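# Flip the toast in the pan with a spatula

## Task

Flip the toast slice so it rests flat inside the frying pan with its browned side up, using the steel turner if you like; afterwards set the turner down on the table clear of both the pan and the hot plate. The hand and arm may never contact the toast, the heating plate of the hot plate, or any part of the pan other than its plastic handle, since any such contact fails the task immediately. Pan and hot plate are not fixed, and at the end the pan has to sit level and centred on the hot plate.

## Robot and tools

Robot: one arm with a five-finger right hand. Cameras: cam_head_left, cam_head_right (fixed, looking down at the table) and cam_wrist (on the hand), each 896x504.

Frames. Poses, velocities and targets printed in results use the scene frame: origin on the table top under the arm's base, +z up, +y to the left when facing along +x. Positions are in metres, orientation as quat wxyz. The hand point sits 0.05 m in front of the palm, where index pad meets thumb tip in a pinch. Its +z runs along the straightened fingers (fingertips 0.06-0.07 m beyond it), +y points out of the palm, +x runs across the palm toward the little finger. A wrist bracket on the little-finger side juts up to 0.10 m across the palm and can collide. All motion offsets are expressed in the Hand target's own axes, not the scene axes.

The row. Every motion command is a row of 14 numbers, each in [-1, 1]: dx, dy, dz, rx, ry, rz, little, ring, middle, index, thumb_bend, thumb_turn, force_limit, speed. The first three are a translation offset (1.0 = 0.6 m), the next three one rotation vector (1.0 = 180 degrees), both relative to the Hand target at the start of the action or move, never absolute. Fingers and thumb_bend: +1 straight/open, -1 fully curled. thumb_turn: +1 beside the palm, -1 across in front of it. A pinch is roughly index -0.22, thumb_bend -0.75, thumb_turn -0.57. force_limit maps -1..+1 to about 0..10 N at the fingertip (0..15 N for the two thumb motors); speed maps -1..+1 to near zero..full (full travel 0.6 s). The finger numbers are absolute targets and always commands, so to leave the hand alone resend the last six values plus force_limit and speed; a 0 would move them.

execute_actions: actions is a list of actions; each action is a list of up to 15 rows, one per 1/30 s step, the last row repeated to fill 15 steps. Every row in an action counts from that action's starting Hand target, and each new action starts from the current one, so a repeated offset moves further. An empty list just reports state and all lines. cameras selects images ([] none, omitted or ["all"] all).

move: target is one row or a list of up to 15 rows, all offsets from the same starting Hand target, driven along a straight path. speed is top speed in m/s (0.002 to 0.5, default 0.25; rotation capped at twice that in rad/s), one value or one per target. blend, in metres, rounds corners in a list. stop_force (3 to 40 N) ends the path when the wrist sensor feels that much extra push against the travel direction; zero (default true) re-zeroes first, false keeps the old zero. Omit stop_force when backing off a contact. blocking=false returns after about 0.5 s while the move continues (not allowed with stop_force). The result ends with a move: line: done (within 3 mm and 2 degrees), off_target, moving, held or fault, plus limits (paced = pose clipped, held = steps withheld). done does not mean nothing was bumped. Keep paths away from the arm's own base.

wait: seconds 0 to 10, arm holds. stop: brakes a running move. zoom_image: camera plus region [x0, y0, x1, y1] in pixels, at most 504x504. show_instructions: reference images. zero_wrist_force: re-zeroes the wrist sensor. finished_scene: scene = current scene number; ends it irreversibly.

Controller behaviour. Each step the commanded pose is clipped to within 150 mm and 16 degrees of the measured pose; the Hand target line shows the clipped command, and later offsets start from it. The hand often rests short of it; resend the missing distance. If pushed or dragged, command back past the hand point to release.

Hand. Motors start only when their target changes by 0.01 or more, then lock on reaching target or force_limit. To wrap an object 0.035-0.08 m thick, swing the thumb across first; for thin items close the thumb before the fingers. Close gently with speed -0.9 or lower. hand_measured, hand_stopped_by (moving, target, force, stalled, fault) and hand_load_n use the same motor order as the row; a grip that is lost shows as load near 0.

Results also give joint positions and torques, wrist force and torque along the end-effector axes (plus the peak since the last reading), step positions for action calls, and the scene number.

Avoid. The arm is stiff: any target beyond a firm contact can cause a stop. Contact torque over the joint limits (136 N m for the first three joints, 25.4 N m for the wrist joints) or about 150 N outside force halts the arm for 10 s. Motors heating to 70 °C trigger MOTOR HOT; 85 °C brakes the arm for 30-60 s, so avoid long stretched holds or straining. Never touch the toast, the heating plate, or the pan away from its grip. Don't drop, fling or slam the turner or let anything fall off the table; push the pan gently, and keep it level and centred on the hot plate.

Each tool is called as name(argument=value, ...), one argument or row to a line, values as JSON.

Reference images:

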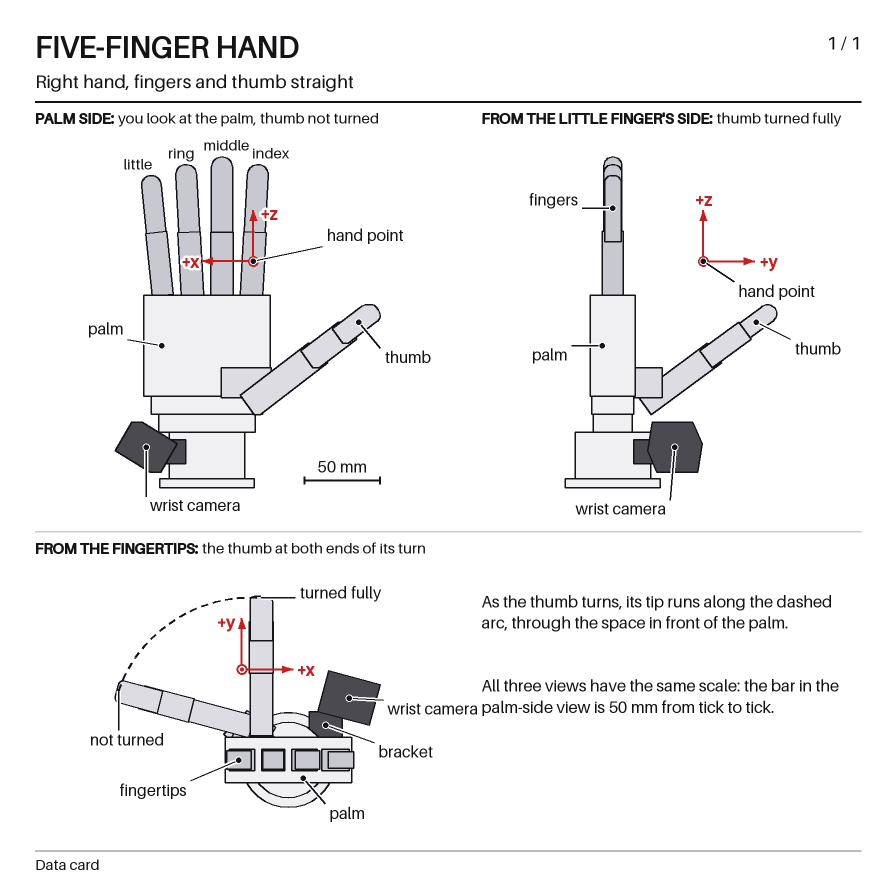

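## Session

execute_actions(
  actions=[],
)

zoom_image(
  camera="cam_head_left",
  region=[400, 170, 640, 400],
)

zoom_image(
  camera="cam_head_right",
  region=[400, 170, 640, 400],
)

Scene clock: 0.00 s.
end_effector_position=(+0.8787, +0.1421, +0.3354) hand_measured=(+1.000, +1.000, +1.000, +1.000, +1.000, +1.000) hand_load_n=(+0.0, +0.0, +0.0, +0.0, +0.0, +0.0) hand_stopped_by=(target, target, target, target, target, target) hand_force_limit=0.00 hand_speed=-0.80 end_effector_quat_wxyz=(+0.155, +0.331, +0.852, +0.375)
Joint positions: [-0.666 -0.826 0.606 1.118 0.321 -0.813]
Joint velocities: within noise
Joint torques (N m): no reading
Motor temperatures (°C): [23 24 22 34 36 27]
Wrist force (N): no reading
Wrist torque (N m): no reading
Wrist force, peak (N): no reading
Hand target: +0.8787, +0.1422, +0.3354; +0.155, +0.331, +0.852, +0.375
camera_calibration:
cam_wrist: T_world_to_cam=[[0.209821, 0.670921, 0.711225, -0.524384], [0.397221, -0.723175, 0.565008, -0.435359], [0.893415, 0.163963, -0.418241, -0.554568], [0, 0, 0, 1]] pos_world=[0.778421, 0.127908, 0.386993]

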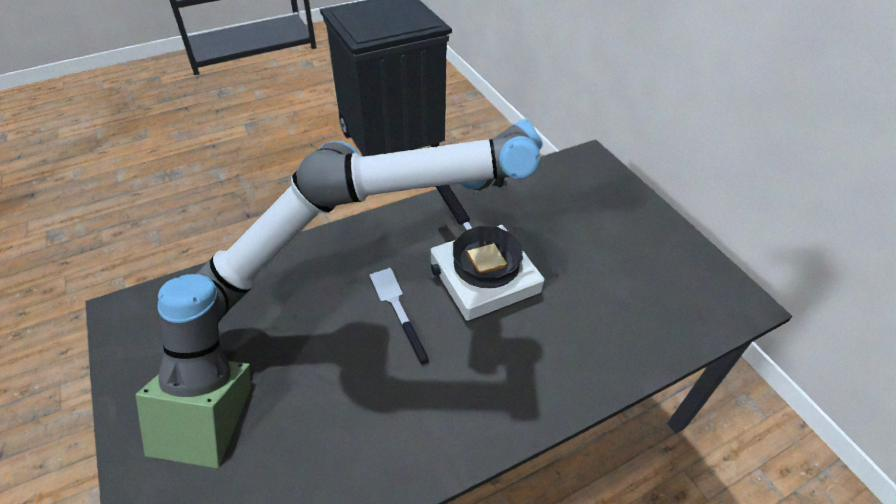

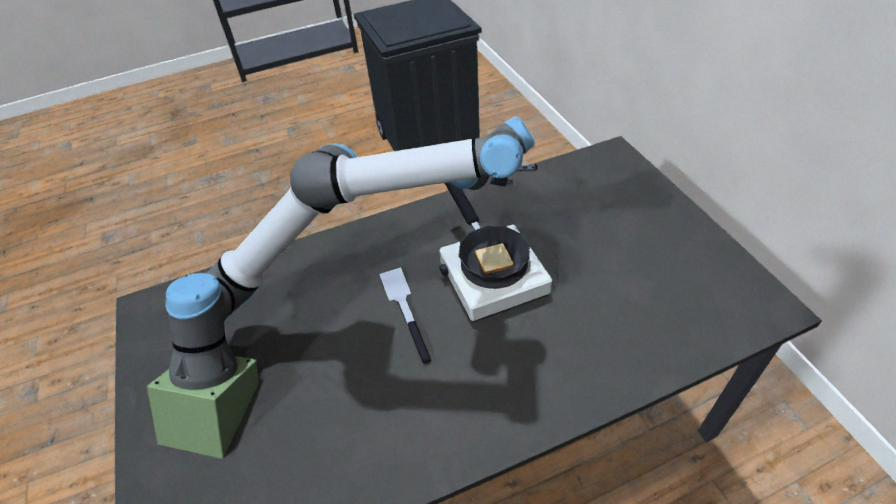

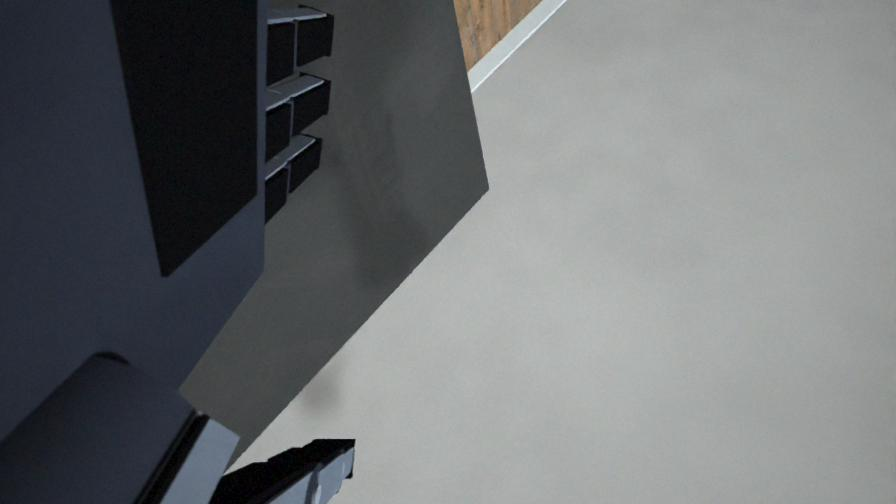

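Scaled by 2.100.

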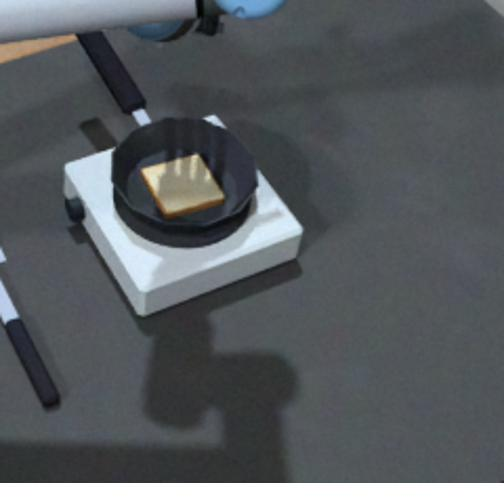

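Scaled by 2.100.

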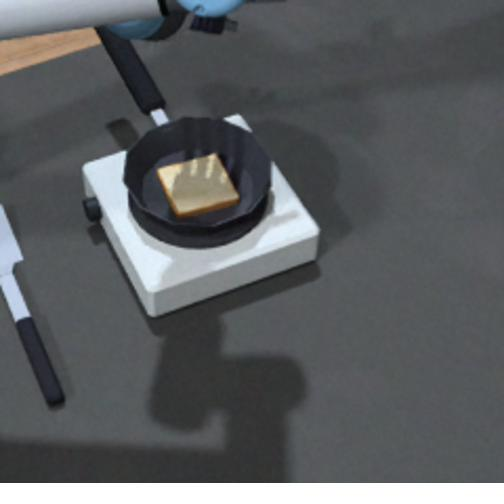

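move(
  target=[
    [0.184,-0.3868,-0.4693,0,0,0,0.15,0.15,0.15,0.15,-0.3,-1,0.6,-0.5],
    [0.184,-0.3868,-0.4693,0.2993,-0.1527,-0.7957,0.15,0.15,0.15,0.15,-0.3,-1,0.6,-0.5],
  ],
  speed=0.4,
)

zoom_image(
  camera="cam_head_left",
  region=[360, 200, 580, 370],
)

zoom_image(
  camera="cam_head_left",
  region=[420, 200, 560, 330],
)

zoom_image(
  camera="cam_head_right",
  region=[420, 200, 560, 330],
)

Scene clock: 38.70 s.
end_effector_position=(+0.5497, -0.0498, +0.3505) hand_measured=(+0.150, +0.150, +0.150, +0.150, -0.300, -1.000) hand_load_n=(+0.0, +0.0, +0.0, +0.0, +0.0, +0.0) hand_stopped_by=(target, target, target, target, target, target) hand_force_limit=0.60 hand_speed=-0.50 end_effector_quat_wxyz=(-0.405, +0.579, -0.579, +0.406)
Joint positions: [-1.391 -1.708 1.927 -0.005 0.25 -2.948]
Joint torques (N m): [-3.71 10.68 -24.31 -1.5 1.42 0.07]
Wrist force (N): [0.4 2.4 -1.4]
Wrist torque (N m): [0.39 0.10 0.15]
Wrist force, peak (N): [0.5 3.3 -1.3]
Hand target: +0.5497, -0.0498, +0.3505; -0.406, +0.580, -0.579, +0.406
Off the commanded pose: 0.000 m, 0 deg.
move: done
camera_calibration:
cam_wrist: T_world_to_cam=[[-0.336495, -0.29166, -0.89538, 0.478168], [-0.610189, 0.79174, -0.0285836, 0.385231], [0.717245, 0.536733, -0.444384, -0.0982192], [0, 0, 0, 1]]

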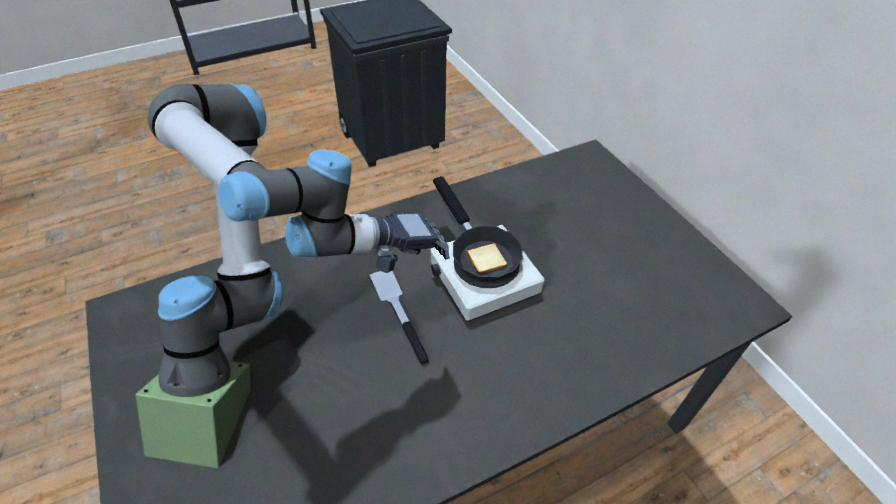

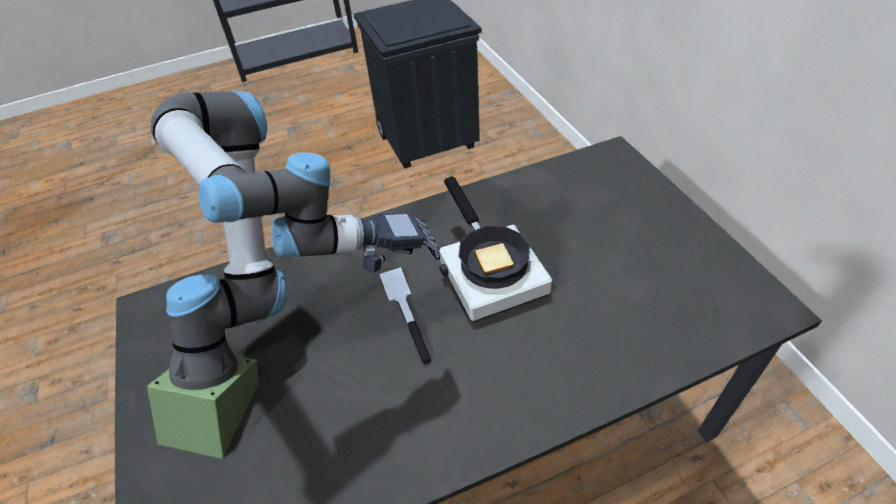

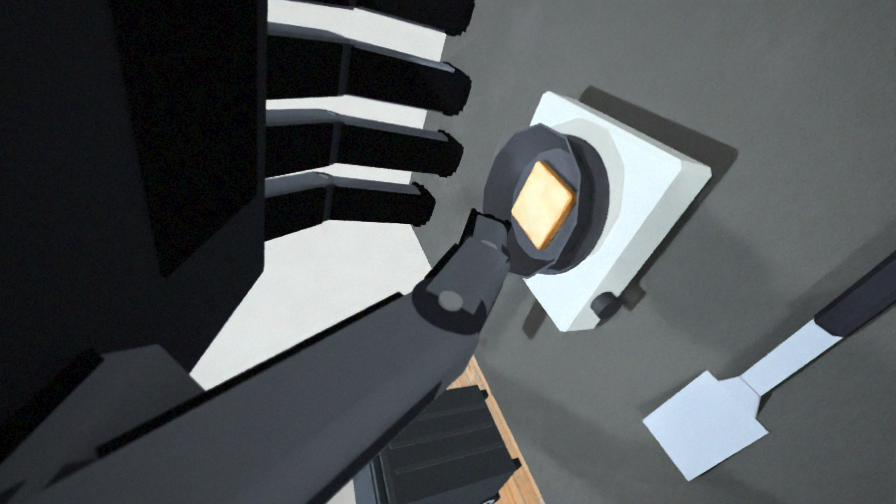

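Scaled by 2.291.

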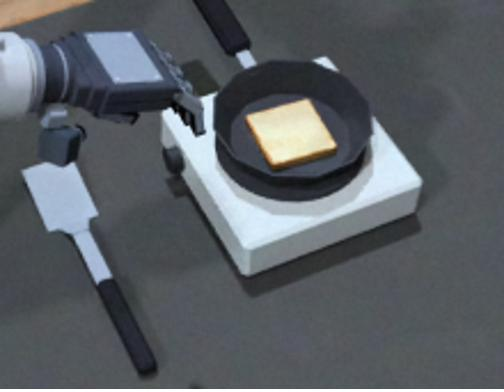

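Scaled by 3.600.

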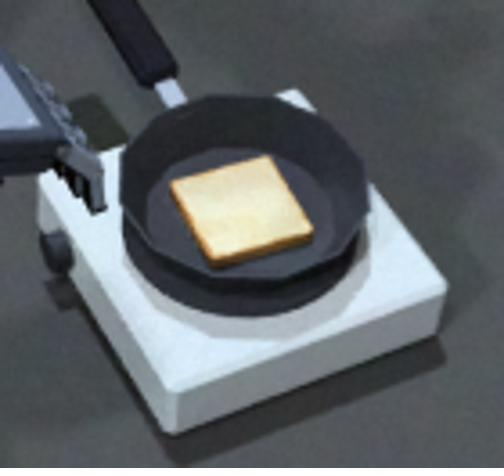

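Scaled by 3.600.

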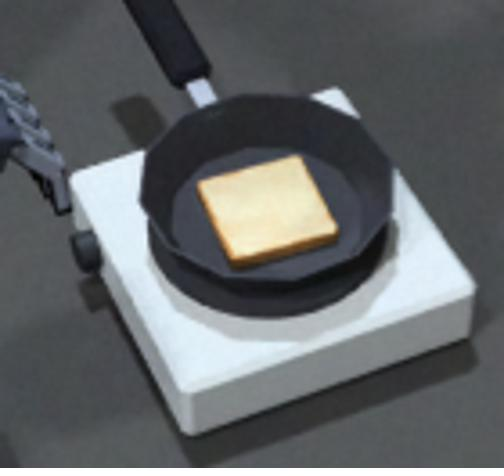

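move(
  target=[-0.0458,0.455,0.1147,0,0,0,0.15,0.15,0.15,0.15,-0.3,-1,0.6,-0.5],
  speed=0.2,
  cameras=[],
)

move(
  target=[0,0.0895,0.0325,0,0,0,0.15,0.15,0.15,0.15,-0.3,-1,0.6,-0.5],
  speed=0.025,
  stop_force=3,
)

zoom_image(
  camera="cam_head_left",
  region=[330, 240, 490, 380],
)

Scene clock: 48.03 s.
end_effector_position=(+0.5210, -0.0225, +0.0705) hand_measured=(+0.150, +0.150, +0.150, +0.150, -0.300, -1.000) hand_load_n=(+0.0, +0.0, +0.0, +0.0, +0.0, +0.0) hand_stopped_by=(target, target, target, target, target, target) hand_force_limit=0.60 hand_speed=-0.50 end_effector_quat_wxyz=(-0.406, +0.580, -0.579, +0.406)
Joint positions: [-1.009 -1.449 2.44 -0.901 0.629 -2.813]
Joint torques (N m): [-3.22 -2.38 -9.45 -2.93 2.22 -2.23]
Wrist force (N): [0.3 3.4 -0.9]
Wrist torque (N m): [0.59 0.11 0.13]
Wrist force, peak (N): [0.0 5.3 -0.7]
Hand target: +0.5209, -0.0225, +0.0704; -0.406, +0.580, -0.579, +0.406
Off the commanded pose: 0.000 m, 0 deg.
move: done

Scene clock: 50.60 s.
end_effector_position=(+0.5209, -0.0225, +0.0321) hand_measured=(+0.150, +0.150, +0.150, +0.150, -0.300, -1.000) hand_load_n=(+0.0, +0.0, +0.0, +0.0, +0.0, +0.0) hand_stopped_by=(target, target, target, target, target, target) hand_force_limit=0.60 hand_speed=-0.50 end_effector_quat_wxyz=(-0.405, +0.580, -0.579, +0.406)
Joint positions: [-0.942 -1.334 2.454 -1.038 0.696 -2.804]
Joint torques (N m): [-4.7 -5.59 -17.01 -3.12 2.15 -2.41]
Wrist force (N): [-0.2 3.7 -1.0]
Wrist torque (N m): [0.62 0.18 0.14]
Wrist force, peak (N): [-0.6 -2.0 -5.9]
Hand target: +0.5209, -0.0225, +0.0321; -0.405, +0.580, -0.579, +0.406 (not the last commanded pose)
Off the commanded pose: 0.019 m, 0 deg.
move: contact
camera_calibration:
cam_wrist: T_world_to_cam=[[-0.336578, -0.291674, -0.895345, 0.191407], [-0.61026, 0.791689, -0.0284974, 0.336989], [0.717146, 0.536801, -0.444461, -0.233675], [0, 0, 0, 1]]

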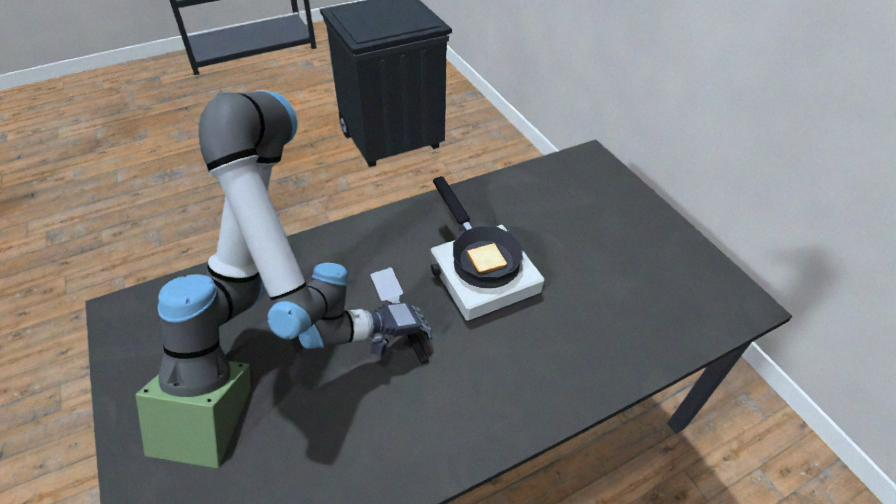

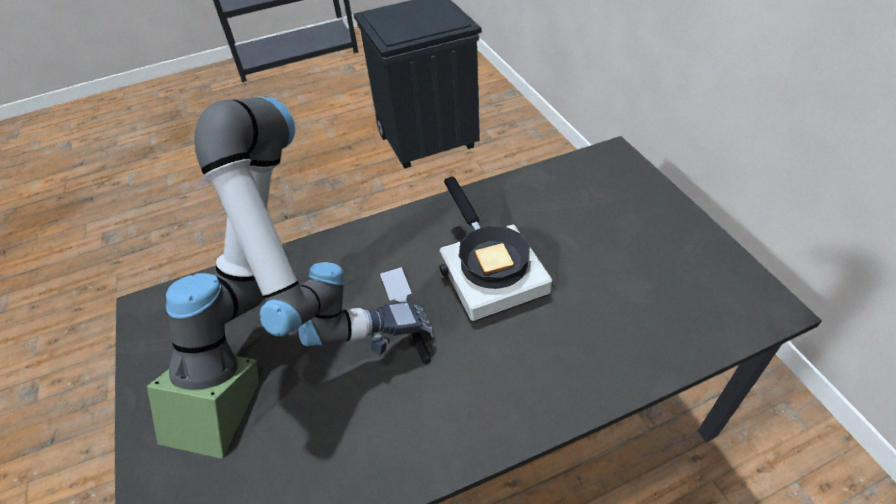

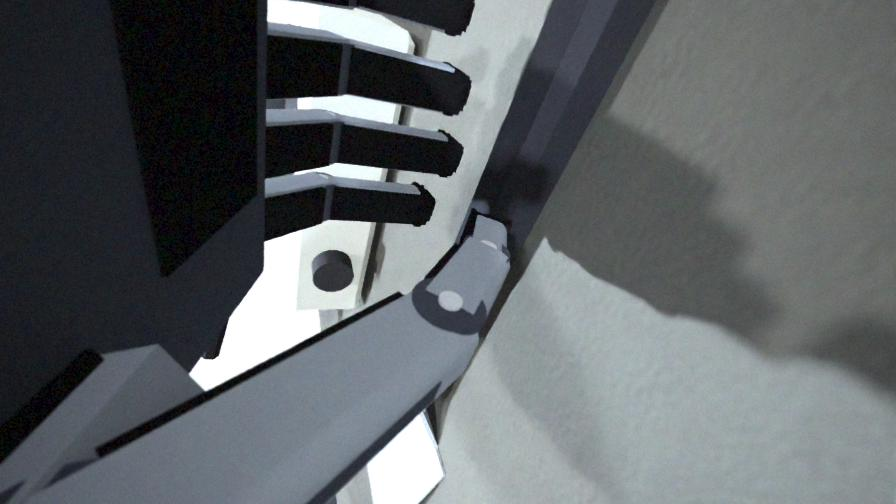

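Scaled by 3.150.

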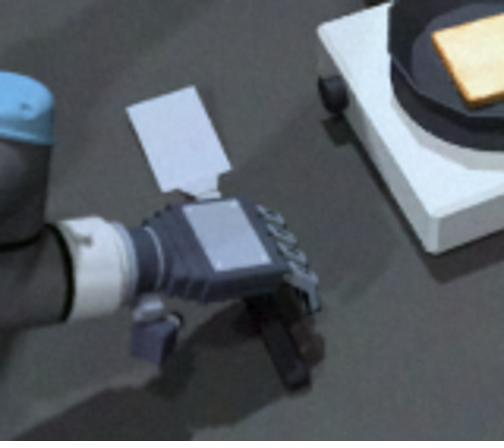

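move(
  target=[0,-0.02,-0.0427,0,0.0261,0.0095,0.15,0.15,0.15,0.15,-0.3,-1,0.6,-0.5],
  speed=0.06,
  cameras=[],
)

move(
  target=[0,0.0627,0.0228,0,0,0,0.15,0.15,0.15,0.15,-0.3,-1,0.6,-0.5],
  speed=0.02,
  stop_force=3,
)

zoom_image(
  camera="cam_head_left",
  region=[330, 240, 490, 380],
)

Scene clock: 64.73 s.
end_effector_position=(+0.5009, -0.0225, +0.0522) hand_measured=(+0.150, +0.150, +0.150, +0.150, -0.300, -1.000) hand_load_n=(+0.5, +0.0, +0.0, +0.0, +0.0, +0.0) hand_stopped_by=(target, target, target, target, target, target) hand_force_limit=0.60 hand_speed=-0.50 end_effector_quat_wxyz=(-0.387, +0.554, -0.604, +0.423)
Joint positions: [-0.994 -1.449 2.513 -0.935 0.722 -2.814]
Joint torques (N m): [-1.66 1.45 -18.94 -3.28 -0.52 -0.71]
Wrist force (N): [0.0 3.8 -0.9]
Wrist torque (N m): [0.65 0.16 0.09]
Wrist force, peak (N): [-0.1 4.3 -0.8]
Hand target: +0.5009, -0.0225, +0.0521; -0.387, +0.554, -0.604, +0.423
Off the commanded pose: 0.000 m, 0 deg.
move: done

Scene clock: 66.77 s.
end_effector_position=(+0.5009, -0.0225, +0.0340) hand_measured=(+0.150, +0.150, +0.150, +0.150, -0.300, -1.000) hand_load_n=(+0.0, +0.0, +0.0, +0.0, +0.0, -0.5) hand_stopped_by=(target, target, target, target, target, target) hand_force_limit=0.60 hand_speed=-0.50 end_effector_quat_wxyz=(-0.387, +0.554, -0.604, +0.423)
Joint positions: [-0.957 -1.387 2.519 -1.007 0.758 -2.807]
Joint torques (N m): [-5.89 -5.71 -17.32 -3.09 2.16 -2.26]
Wrist force (N): [-0.2 3.6 -0.9]
Wrist torque (N m): [0.60 0.20 0.11]
Wrist force, peak (N): [-1.0 -4.9 -1.9]
Hand target: +0.5009, -0.0225, +0.0340; -0.387, +0.554, -0.604, +0.423 (not the last commanded pose)
Off the commanded pose: 0.022 m, 0 deg.
move: contact
camera_calibration:
cam_wrist: T_world_to_cam=[[-0.360738, -0.261256, -0.895329, 0.199148], [-0.538941, 0.841861, -0.0285082, 0.290261], [0.76119, 0.472246, -0.444493, -0.242017], [0, 0, 0, 1]]

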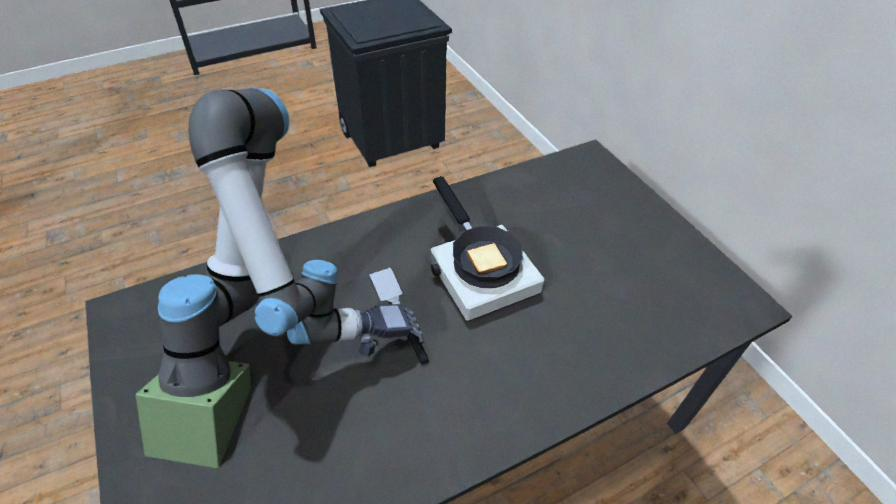

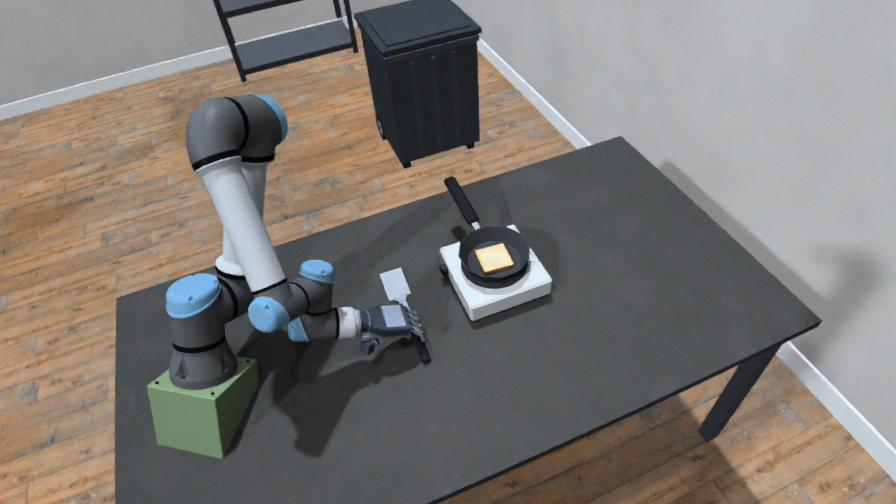

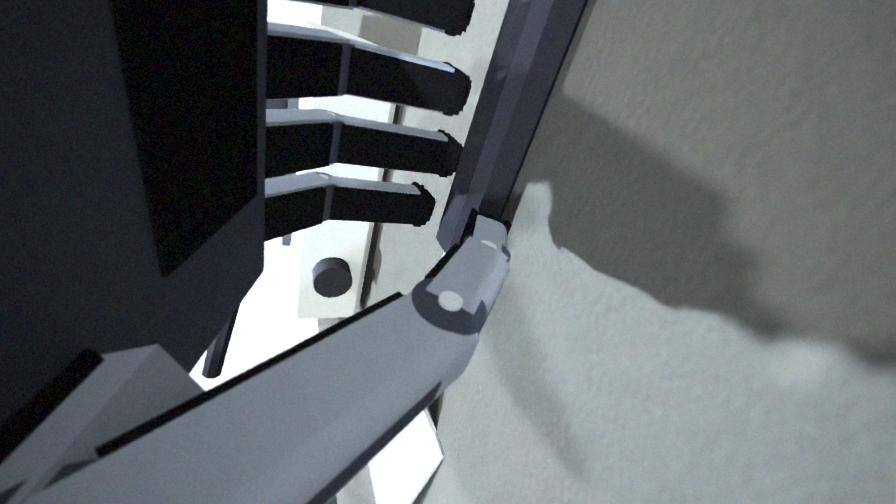

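Scaled by 3.150.

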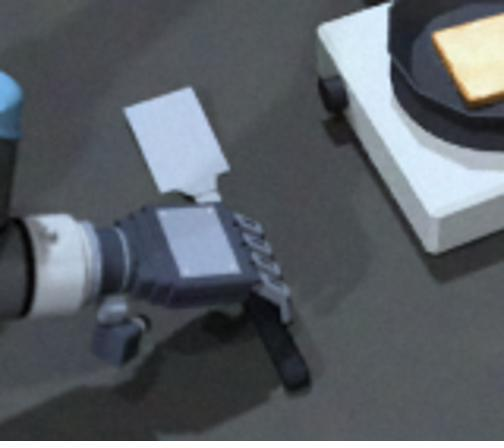

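move(
  target=[0,-0.025,0.005,0,0,0,0.35,0.35,0.35,0.35,-0.2,-1,0.6,-0.5],
  speed=0.06,
  cameras=[],
)

move(
  target=[0,0.0627,0.0228,0,0,0,0.35,0.35,0.35,0.35,-0.2,-1,0.6,-0.5],
  speed=0.02,
  stop_force=3,
)

zoom_image(
  camera="cam_head_left",
  region=[330, 240, 490, 380],
)

Scene clock: 71.70 s.
end_effector_position=(+0.5089, -0.0232, +0.0472) hand_measured=(+0.350, +0.350, +0.350, +0.350, -0.200, -1.000) hand_load_n=(+0.0, +0.0, +0.0, -0.5, +0.0, +0.0) hand_stopped_by=(target, target, target, target, target, target) hand_force_limit=0.60 hand_speed=-0.50 end_effector_quat_wxyz=(-0.387, +0.554, -0.604, +0.423) end_effector_velocity=(+0.000, +0.000, +0.000) end_effector_angular_velocity=(+0.000, -0.001, +0.000)
Joint positions: [-0.963 -1.423 2.493 -0.945 0.753 -2.808]
Joint velocities: [0 0.002 0.001 -0.005 -0.001 0.001]
Joint torques (N m): [-6.74 0.52 -5.08 -3.35 1.25 -2.06]
Wrist force (N): [0.2 3.7 -1.1]
Wrist torque (N m): [0.60 0.17 0.12]
Wrist force, peak (N): [0.0 4.1 -1.0]
Hand target: +0.5088, -0.0232, +0.0470; -0.387, +0.554, -0.604, +0.423
Off the commanded pose: 0.000 m, 0 deg.
move: done

Scene clock: 74.00 s.
end_effector_position=(+0.5088, -0.0232, +0.0167) hand_measured=(+0.350, +0.350, +0.350, +0.350, -0.200, -1.000) hand_load_n=(+0.0, +0.0, +0.0, -0.5, -1.5, -0.5) hand_stopped_by=(target, target, target, target, target, target) hand_force_limit=0.60 hand_speed=-0.50 end_effector_quat_wxyz=(-0.387, +0.554, -0.604, +0.423)
Joint positions: [-0.904 -1.321 2.498 -1.059 0.81 -2.798]
Joint torques (N m): [-9.8 -9.45 -13.16 -2.69 1.9 -2.35]
Wrist force (N): [-0.1 0.9 -4.2]
Wrist torque (N m): [0.50 0.21 0.06]
Wrist force, peak (N): [-1.2 -12.5 -22.4]
Hand target: +0.5088, -0.0232, +0.0167; -0.387, +0.554, -0.604, +0.423 (not the last commanded pose)
Off the commanded pose: 0.010 m, 0 deg.
move: contact
camera_calibration:
cam_wrist: T_world_to_cam=[[-0.360847, -0.261206, -0.895299, 0.18637], [-0.538941, 0.841864, -0.0283979, 0.294563], [0.761138, 0.472267, -0.444559, -0.255357], [0, 0, 0, 1]]

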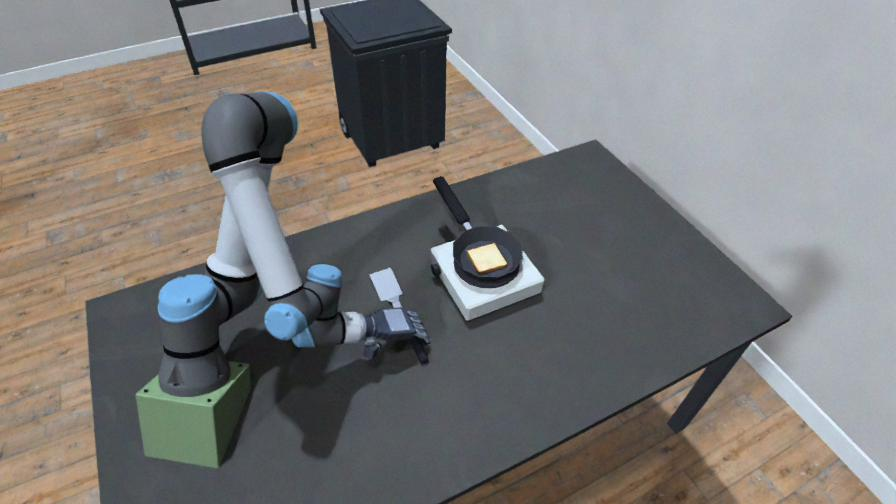

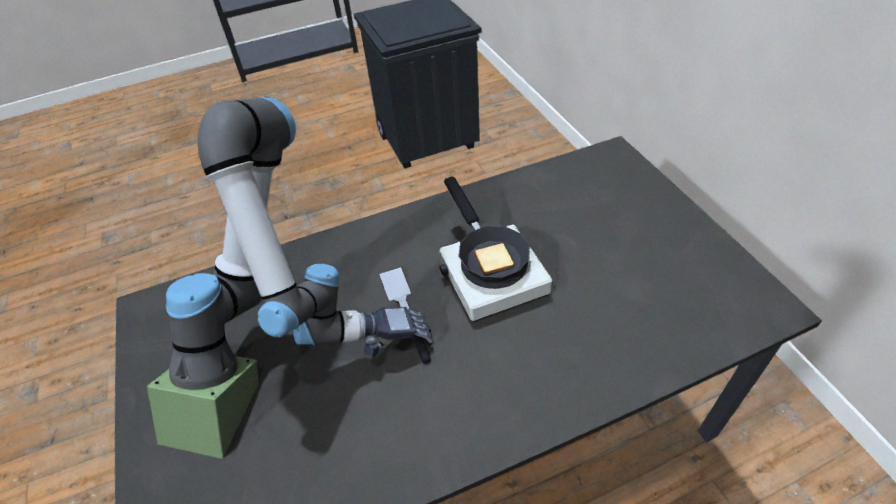

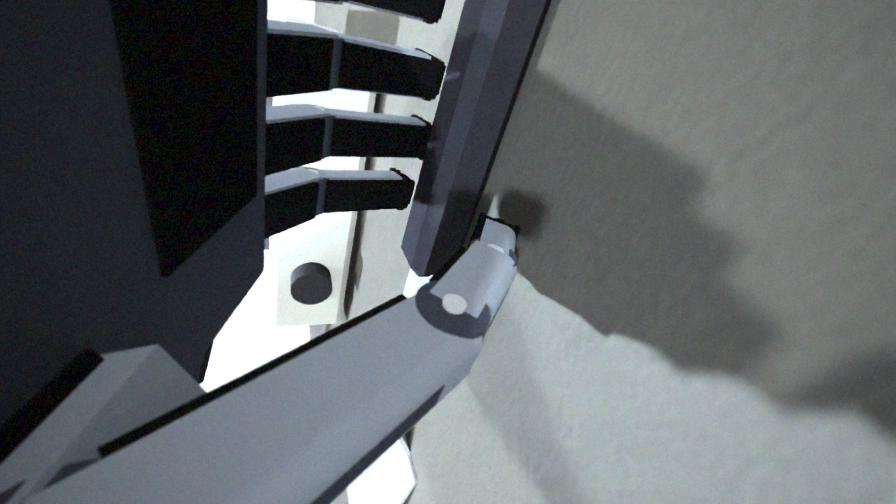

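Scaled by 3.150.

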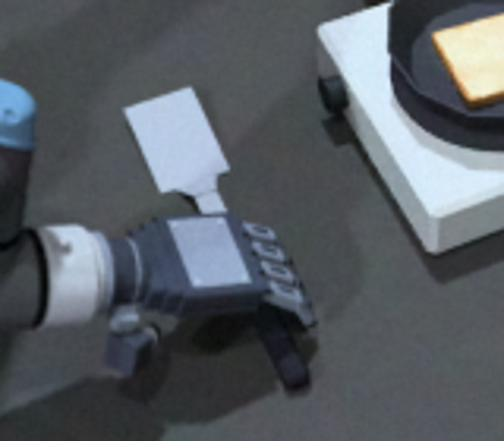

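move(
  target=[0,-0.0047,-0.0017,0,0,0,0.35,0.35,0.35,0.35,-0.2,-1,0.6,-0.5],
  speed=0.02,
  cameras=[],
)

move(
  target=[0,0,0,0,0,0,-0.6,-0.6,-0.6,-0.6,-0.6,-1,-0.3,-0.9],
  cameras=[],
)

move(
  target=[0,0,0,0,0,0,-0.95,-0.95,-0.95,-0.95,-0.95,-1,0.3,-0.8],
  cameras=[],
)

move(
  target=[0,-0.0235,-0.0085,0,0,0,-0.95,-0.95,-0.95,-0.95,-0.95,-1,0.3,-0.8],
  speed=0.02,
  cameras=[],
)

move(
  target=[0,0,0,0,0,0,-1,-1,-1,-1,-1,-1,1,-0.75],
)

zoom_image(
  camera="cam_head_left",
  region=[330, 240, 490, 380],
)

Scene clock: 78.90 s.
end_effector_position=(+0.5088, -0.0232, +0.0197) hand_measured=(+0.350, +0.350, +0.350, +0.350, -0.200, -1.000) hand_load_n=(-0.5, +0.0, +0.0, +0.0, +0.0, +0.0) hand_stopped_by=(target, target, target, target, target, target) hand_force_limit=0.60 hand_speed=-0.50 end_effector_quat_wxyz=(-0.387, +0.554, -0.604, +0.423)
Joint positions: [-0.91 -1.331 2.498 -1.048 0.805 -2.799]
Joint torques (N m): [-9.25 -11.46 -15.54 -0.58 0.7 -2.22]
Wrist force (N): [0.2 3.3 -1.4]
Wrist torque (N m): [0.56 0.14 0.10]
Wrist force, peak (N): [0.0 1.0 -4.8]
Hand target: +0.5088, -0.0232, +0.0197; -0.387, +0.554, -0.604, +0.423
Off the commanded pose: 0.000 m, 0 deg.
move: done

Scene clock: 81.37 s.
end_effector_position=(+0.5088, -0.0232, +0.0197) hand_measured=(-0.020, +0.030, +0.030, +0.018, -0.408, -1.000) hand_load_n=(+4.0, +2.5, +2.0, +3.0, +5.5, +0.5) hand_stopped_by=(force, force, force, force, force, target) hand_force_limit=-0.30 hand_speed=-0.90 end_effector_quat_wxyz=(-0.387, +0.554, -0.604, +0.423)
Joint positions: [-0.91 -1.331 2.498 -1.048 0.805 -2.799]
Joint torques (N m): [-2.78 -2.9 -11.71 -2.73 1.64 0.79]
Wrist force (N): [0.1 1.6 -1.5]
Wrist torque (N m): [0.60 0.04 -0.04]
Wrist force, peak (N): [0.2 3.7 -1.6]
Hand target: +0.5088, -0.0232, +0.0197; -0.387, +0.554, -0.604, +0.423
Off the commanded pose: 0.000 m, 0 deg.
move: done

Scene clock: 82.07 s.
end_effector_position=(+0.5088, -0.0232, +0.0197) hand_measured=(-0.040, +0.010, +0.010, +0.000, -0.410, -1.000) hand_load_n=(+6.0, +8.0, +10.0, +8.5, +10.5, +2.0) hand_stopped_by=(force, force, force, force, force, target) hand_force_limit=0.30 hand_speed=-0.80 end_effector_quat_wxyz=(-0.387, +0.554, -0.604, +0.423)
Joint positions: [-0.91 -1.331 2.498 -1.048 0.805 -2.799]
Joint torques (N m): [-3.74 -3.11 -10.05 2.06 1.08 1.35]
Wrist force (N): [0.9 -3.5 -2.3]
Wrist torque (N m): [0.57 -0.12 -0.13]
Wrist force, peak (N): [0.8 -3.6 -2.5]
Hand target: +0.5088, -0.0232, +0.0197; -0.387, +0.554, -0.604, +0.423
Off the commanded pose: 0.000 m, 0 deg.
move: done

Scene clock: 83.10 s.
end_effector_position=(+0.5089, -0.0232, +0.0348) hand_measured=(-0.042, +0.010, +0.010, +0.000, -0.408, -1.000) hand_load_n=(+1.0, +3.5, +10.0, +8.5, +15.0, +3.0) hand_stopped_by=(force, force, force, force, force, target) hand_force_limit=0.30 hand_speed=-0.80 end_effector_quat_wxyz=(-0.387, +0.554, -0.604, +0.423) end_effector_velocity=(+0.000, +0.000, +0.000) end_effector_angular_velocity=(-0.002, -0.002, +0.000)
Joint positions: [-0.939 -1.382 2.496 -0.991 0.776 -2.804]
Joint velocities: [0.002 0.003 0 -0.006 0.003 0.001]
Joint torques (N m): [-3.47 -2.29 -15.71 -2.8 2.42 -1.46]
Wrist force (N): [0.0 5.1 -0.6]
Wrist torque (N m): [0.55 0.23 0.01]
Wrist force, peak (N): [0.1 5.4 -0.7]
Hand target: +0.5088, -0.0232, +0.0347; -0.387, +0.554, -0.604, +0.423
Off the commanded pose: 0.000 m, 0 deg.
move: done

Scene clock: 83.80 s.
end_effector_position=(+0.5089, -0.0232, +0.0347) hand_measured=(-0.134, -0.030, +0.000, -0.010, -0.400, -1.000) hand_load_n=(+8.5, +2.5, +5.5, +13.5, +24.5, +11.5) hand_stopped_by=(force, force, force, force, force, target) hand_force_limit=1.00 hand_speed=-0.75 end_effector_quat_wxyz=(-0.387, +0.554, -0.604, +0.423)
Joint positions: [-0.939 -1.382 2.496 -0.992 0.776 -2.804]
Joint torques (N m): [-2.82 -2.7 -8.58 -3.23 1.93 1.22]
Wrist force (N): [0.1 5.3 -0.7]
Wrist torque (N m): [0.59 0.22 0.02]
Wrist force, peak (N): [0.1 5.4 -1.1]
Hand target: +0.5088, -0.0232, +0.0347; -0.387, +0.554, -0.604, +0.423
Off the commanded pose: 0.000 m, 0 deg.
move: done
camera_calibration:
cam_wrist: T_world_to_cam=[[-0.360789, -0.261317, -0.89529, 0.202482], [-0.538976, 0.841838, -0.0285164, 0.295159], [0.761141, 0.472251, -0.44457, -0.247404], [0, 0, 0, 1]]

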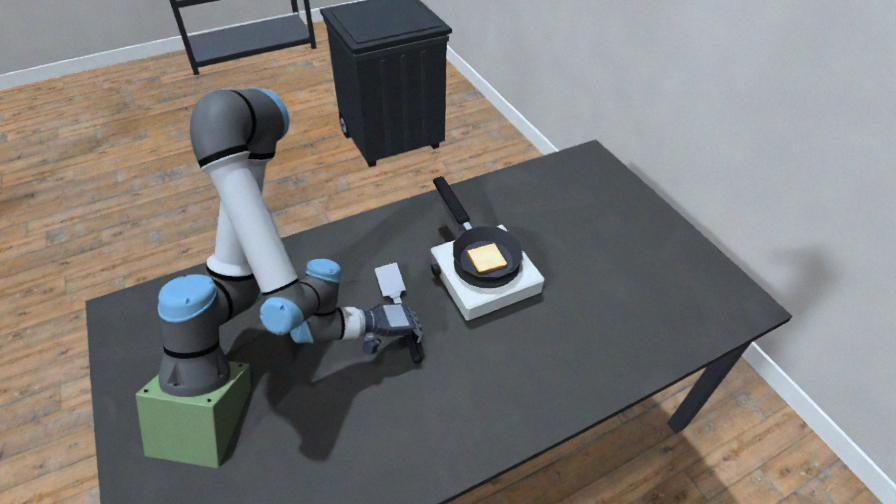

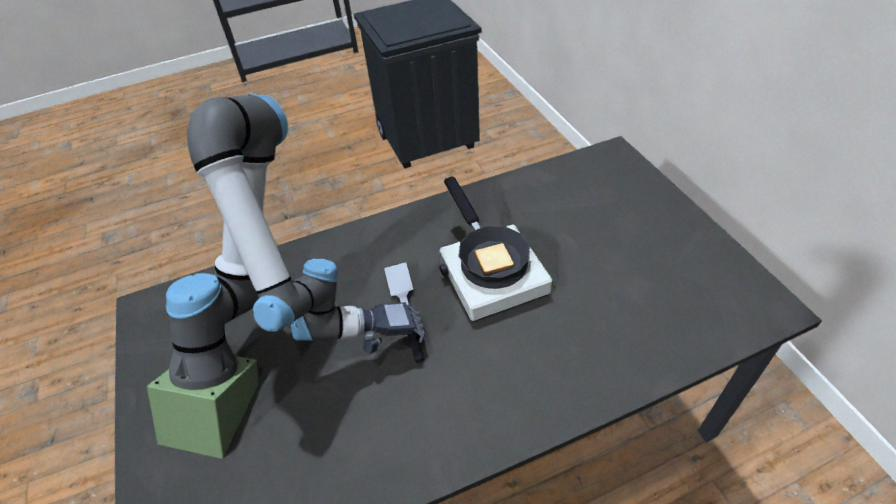

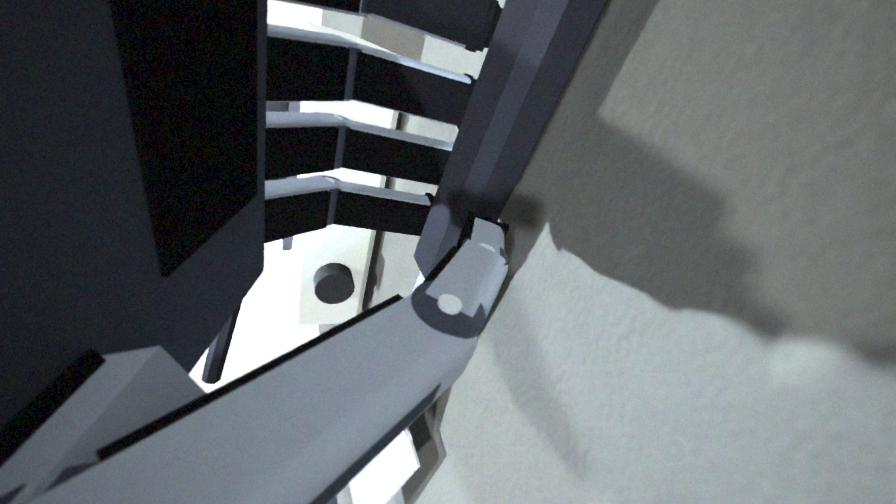

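Scaled by 3.150.

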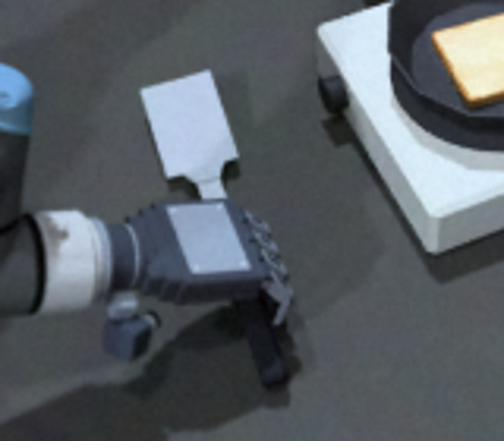

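move(
  target=[
    [0,-0.31,-0.114,0,0,0,-1,-1,-1,-1,-1,-1,1,-0.75],
    [-0.1387,-0.5983,-0.1595,0,0.4648,0.1691,-1,-1,-1,-1,-1,-1,1,-0.75],
  ],
  speed=0.3,
  cameras=[],
)

move(
  target=[0,0,0,-0.0222,0.108,-0.297,-1,-1,-1,-1,-1,-1,1,-0.75],
  speed=0.3,
)

zoom_image(
  camera="cam_head_left",
  region=[350, 130, 570, 310],
)

Scene clock: 101.73 s.
end_effector_position=(+0.5489, +0.0571, +0.4046) hand_measured=(-0.134, -0.030, +0.000, -0.010, -0.400, -1.000) hand_load_n=(+9.0, +2.5, +5.5, +13.5, +24.5, +11.5) hand_stopped_by=(force, force, force, force, force, target) hand_force_limit=1.00 hand_speed=-0.75 end_effector_quat_wxyz=(-0.020, +0.028, +0.818, -0.573) end_effector_velocity=(+0.000, +0.001, +0.001) end_effector_angular_velocity=(+0.001, -0.002, -0.003)
Joint positions: [-0.375 -1.399 1.165 1.467 2.33 -1.712]
Joint velocities: [0 0.001 -0.004 0.007 -0.001 0.005]
Joint torques (N m): [-16.88 -26.79 -24.38 4.33 1.34 2.28]
Wrist force (N): [0.3 5.3 -1.0]
Wrist torque (N m): [0.60 0.18 0.07]
Wrist force, peak (N): [0.2 7.4 0.2]
Hand target: +0.5489, +0.0571, +0.4047; -0.020, +0.028, +0.818, -0.573
Off the commanded pose: 0.000 m, 0 deg.
move: done

Scene clock: 103.07 s.
end_effector_position=(+0.5489, +0.0571, +0.4047) hand_measured=(-0.134, -0.030, +0.000, -0.010, -0.400, -1.000) hand_load_n=(+7.5, +4.0, +5.5, +13.0, +24.0, +10.5) hand_stopped_by=(force, force, force, force, force, target) hand_force_limit=1.00 hand_speed=-0.75 end_effector_quat_wxyz=(-0.223, -0.115, +0.807, -0.534)
Joint positions: [-0.373 -1.197 0.914 1.76 2.347 -2.017]
Joint torques (N m): [-10.82 -49.75 -9.99 -0.16 0.78 2.35]
Wrist force (N): [-1.0 4.7 -0.8]
Wrist torque (N m): [0.52 0.21 0.01]
Wrist force, peak (N): [-3.6 5.2 0.1]
Hand target: +0.5489, +0.0571, +0.4047; -0.223, -0.115, +0.807, -0.534 (not the last commanded pose)
Off the commanded pose: 0.000 m, 28 deg.
move: held (a check stopped the path); limits=held
pose unreachable: on one or more control steps of this call, first in action 0 (counted from 0), an arm could not follow its commanded pose, so it was not sent that pose on those steps. It may still have moved: this result reports where it is.
cause: moving toward the commanded pose would bring two parts of the arm too close to each other (joints 4 (wrist 1) to 6 (wrist 3) lie between them).
camera_calibration:
cam_wrist: T_world_to_cam=[[-0.658467, 0.410204, -0.630995, 0.587292], [0.725694, 0.568273, -0.387859, -0.273398], [0.199476, -0.713301, -0.671871, 0.316678], [0, 0, 0, 1]]

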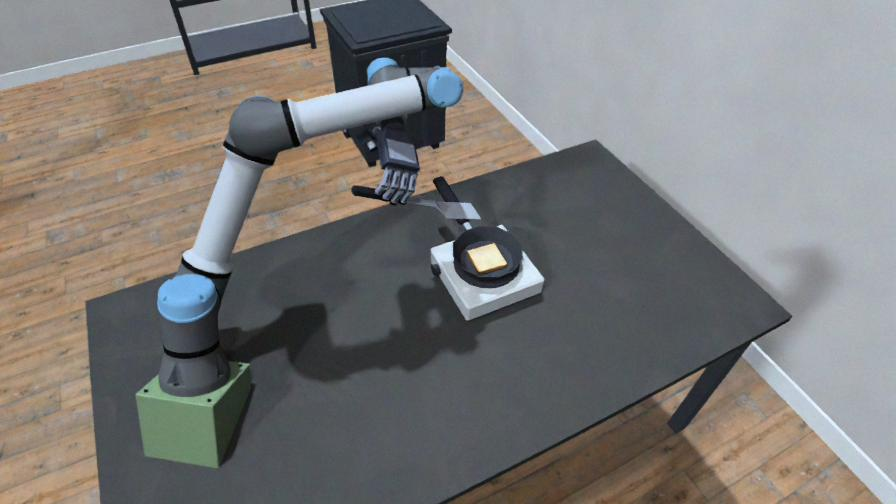

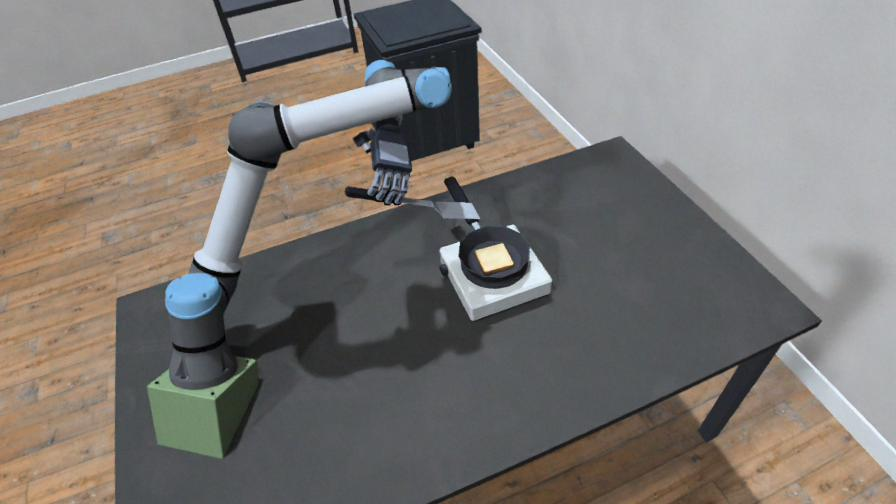

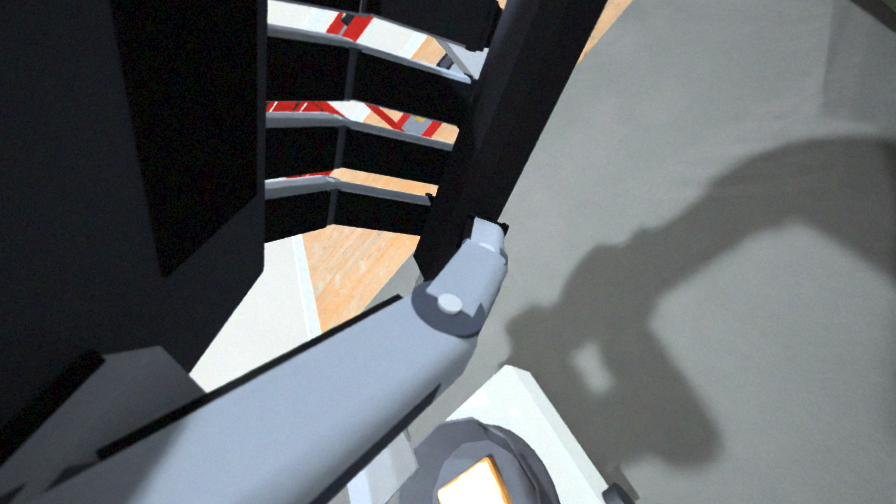

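Scaled by 2.291.

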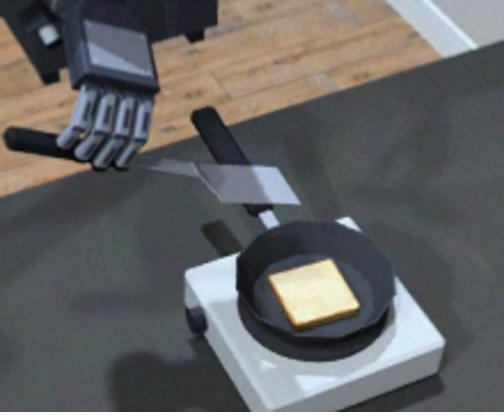

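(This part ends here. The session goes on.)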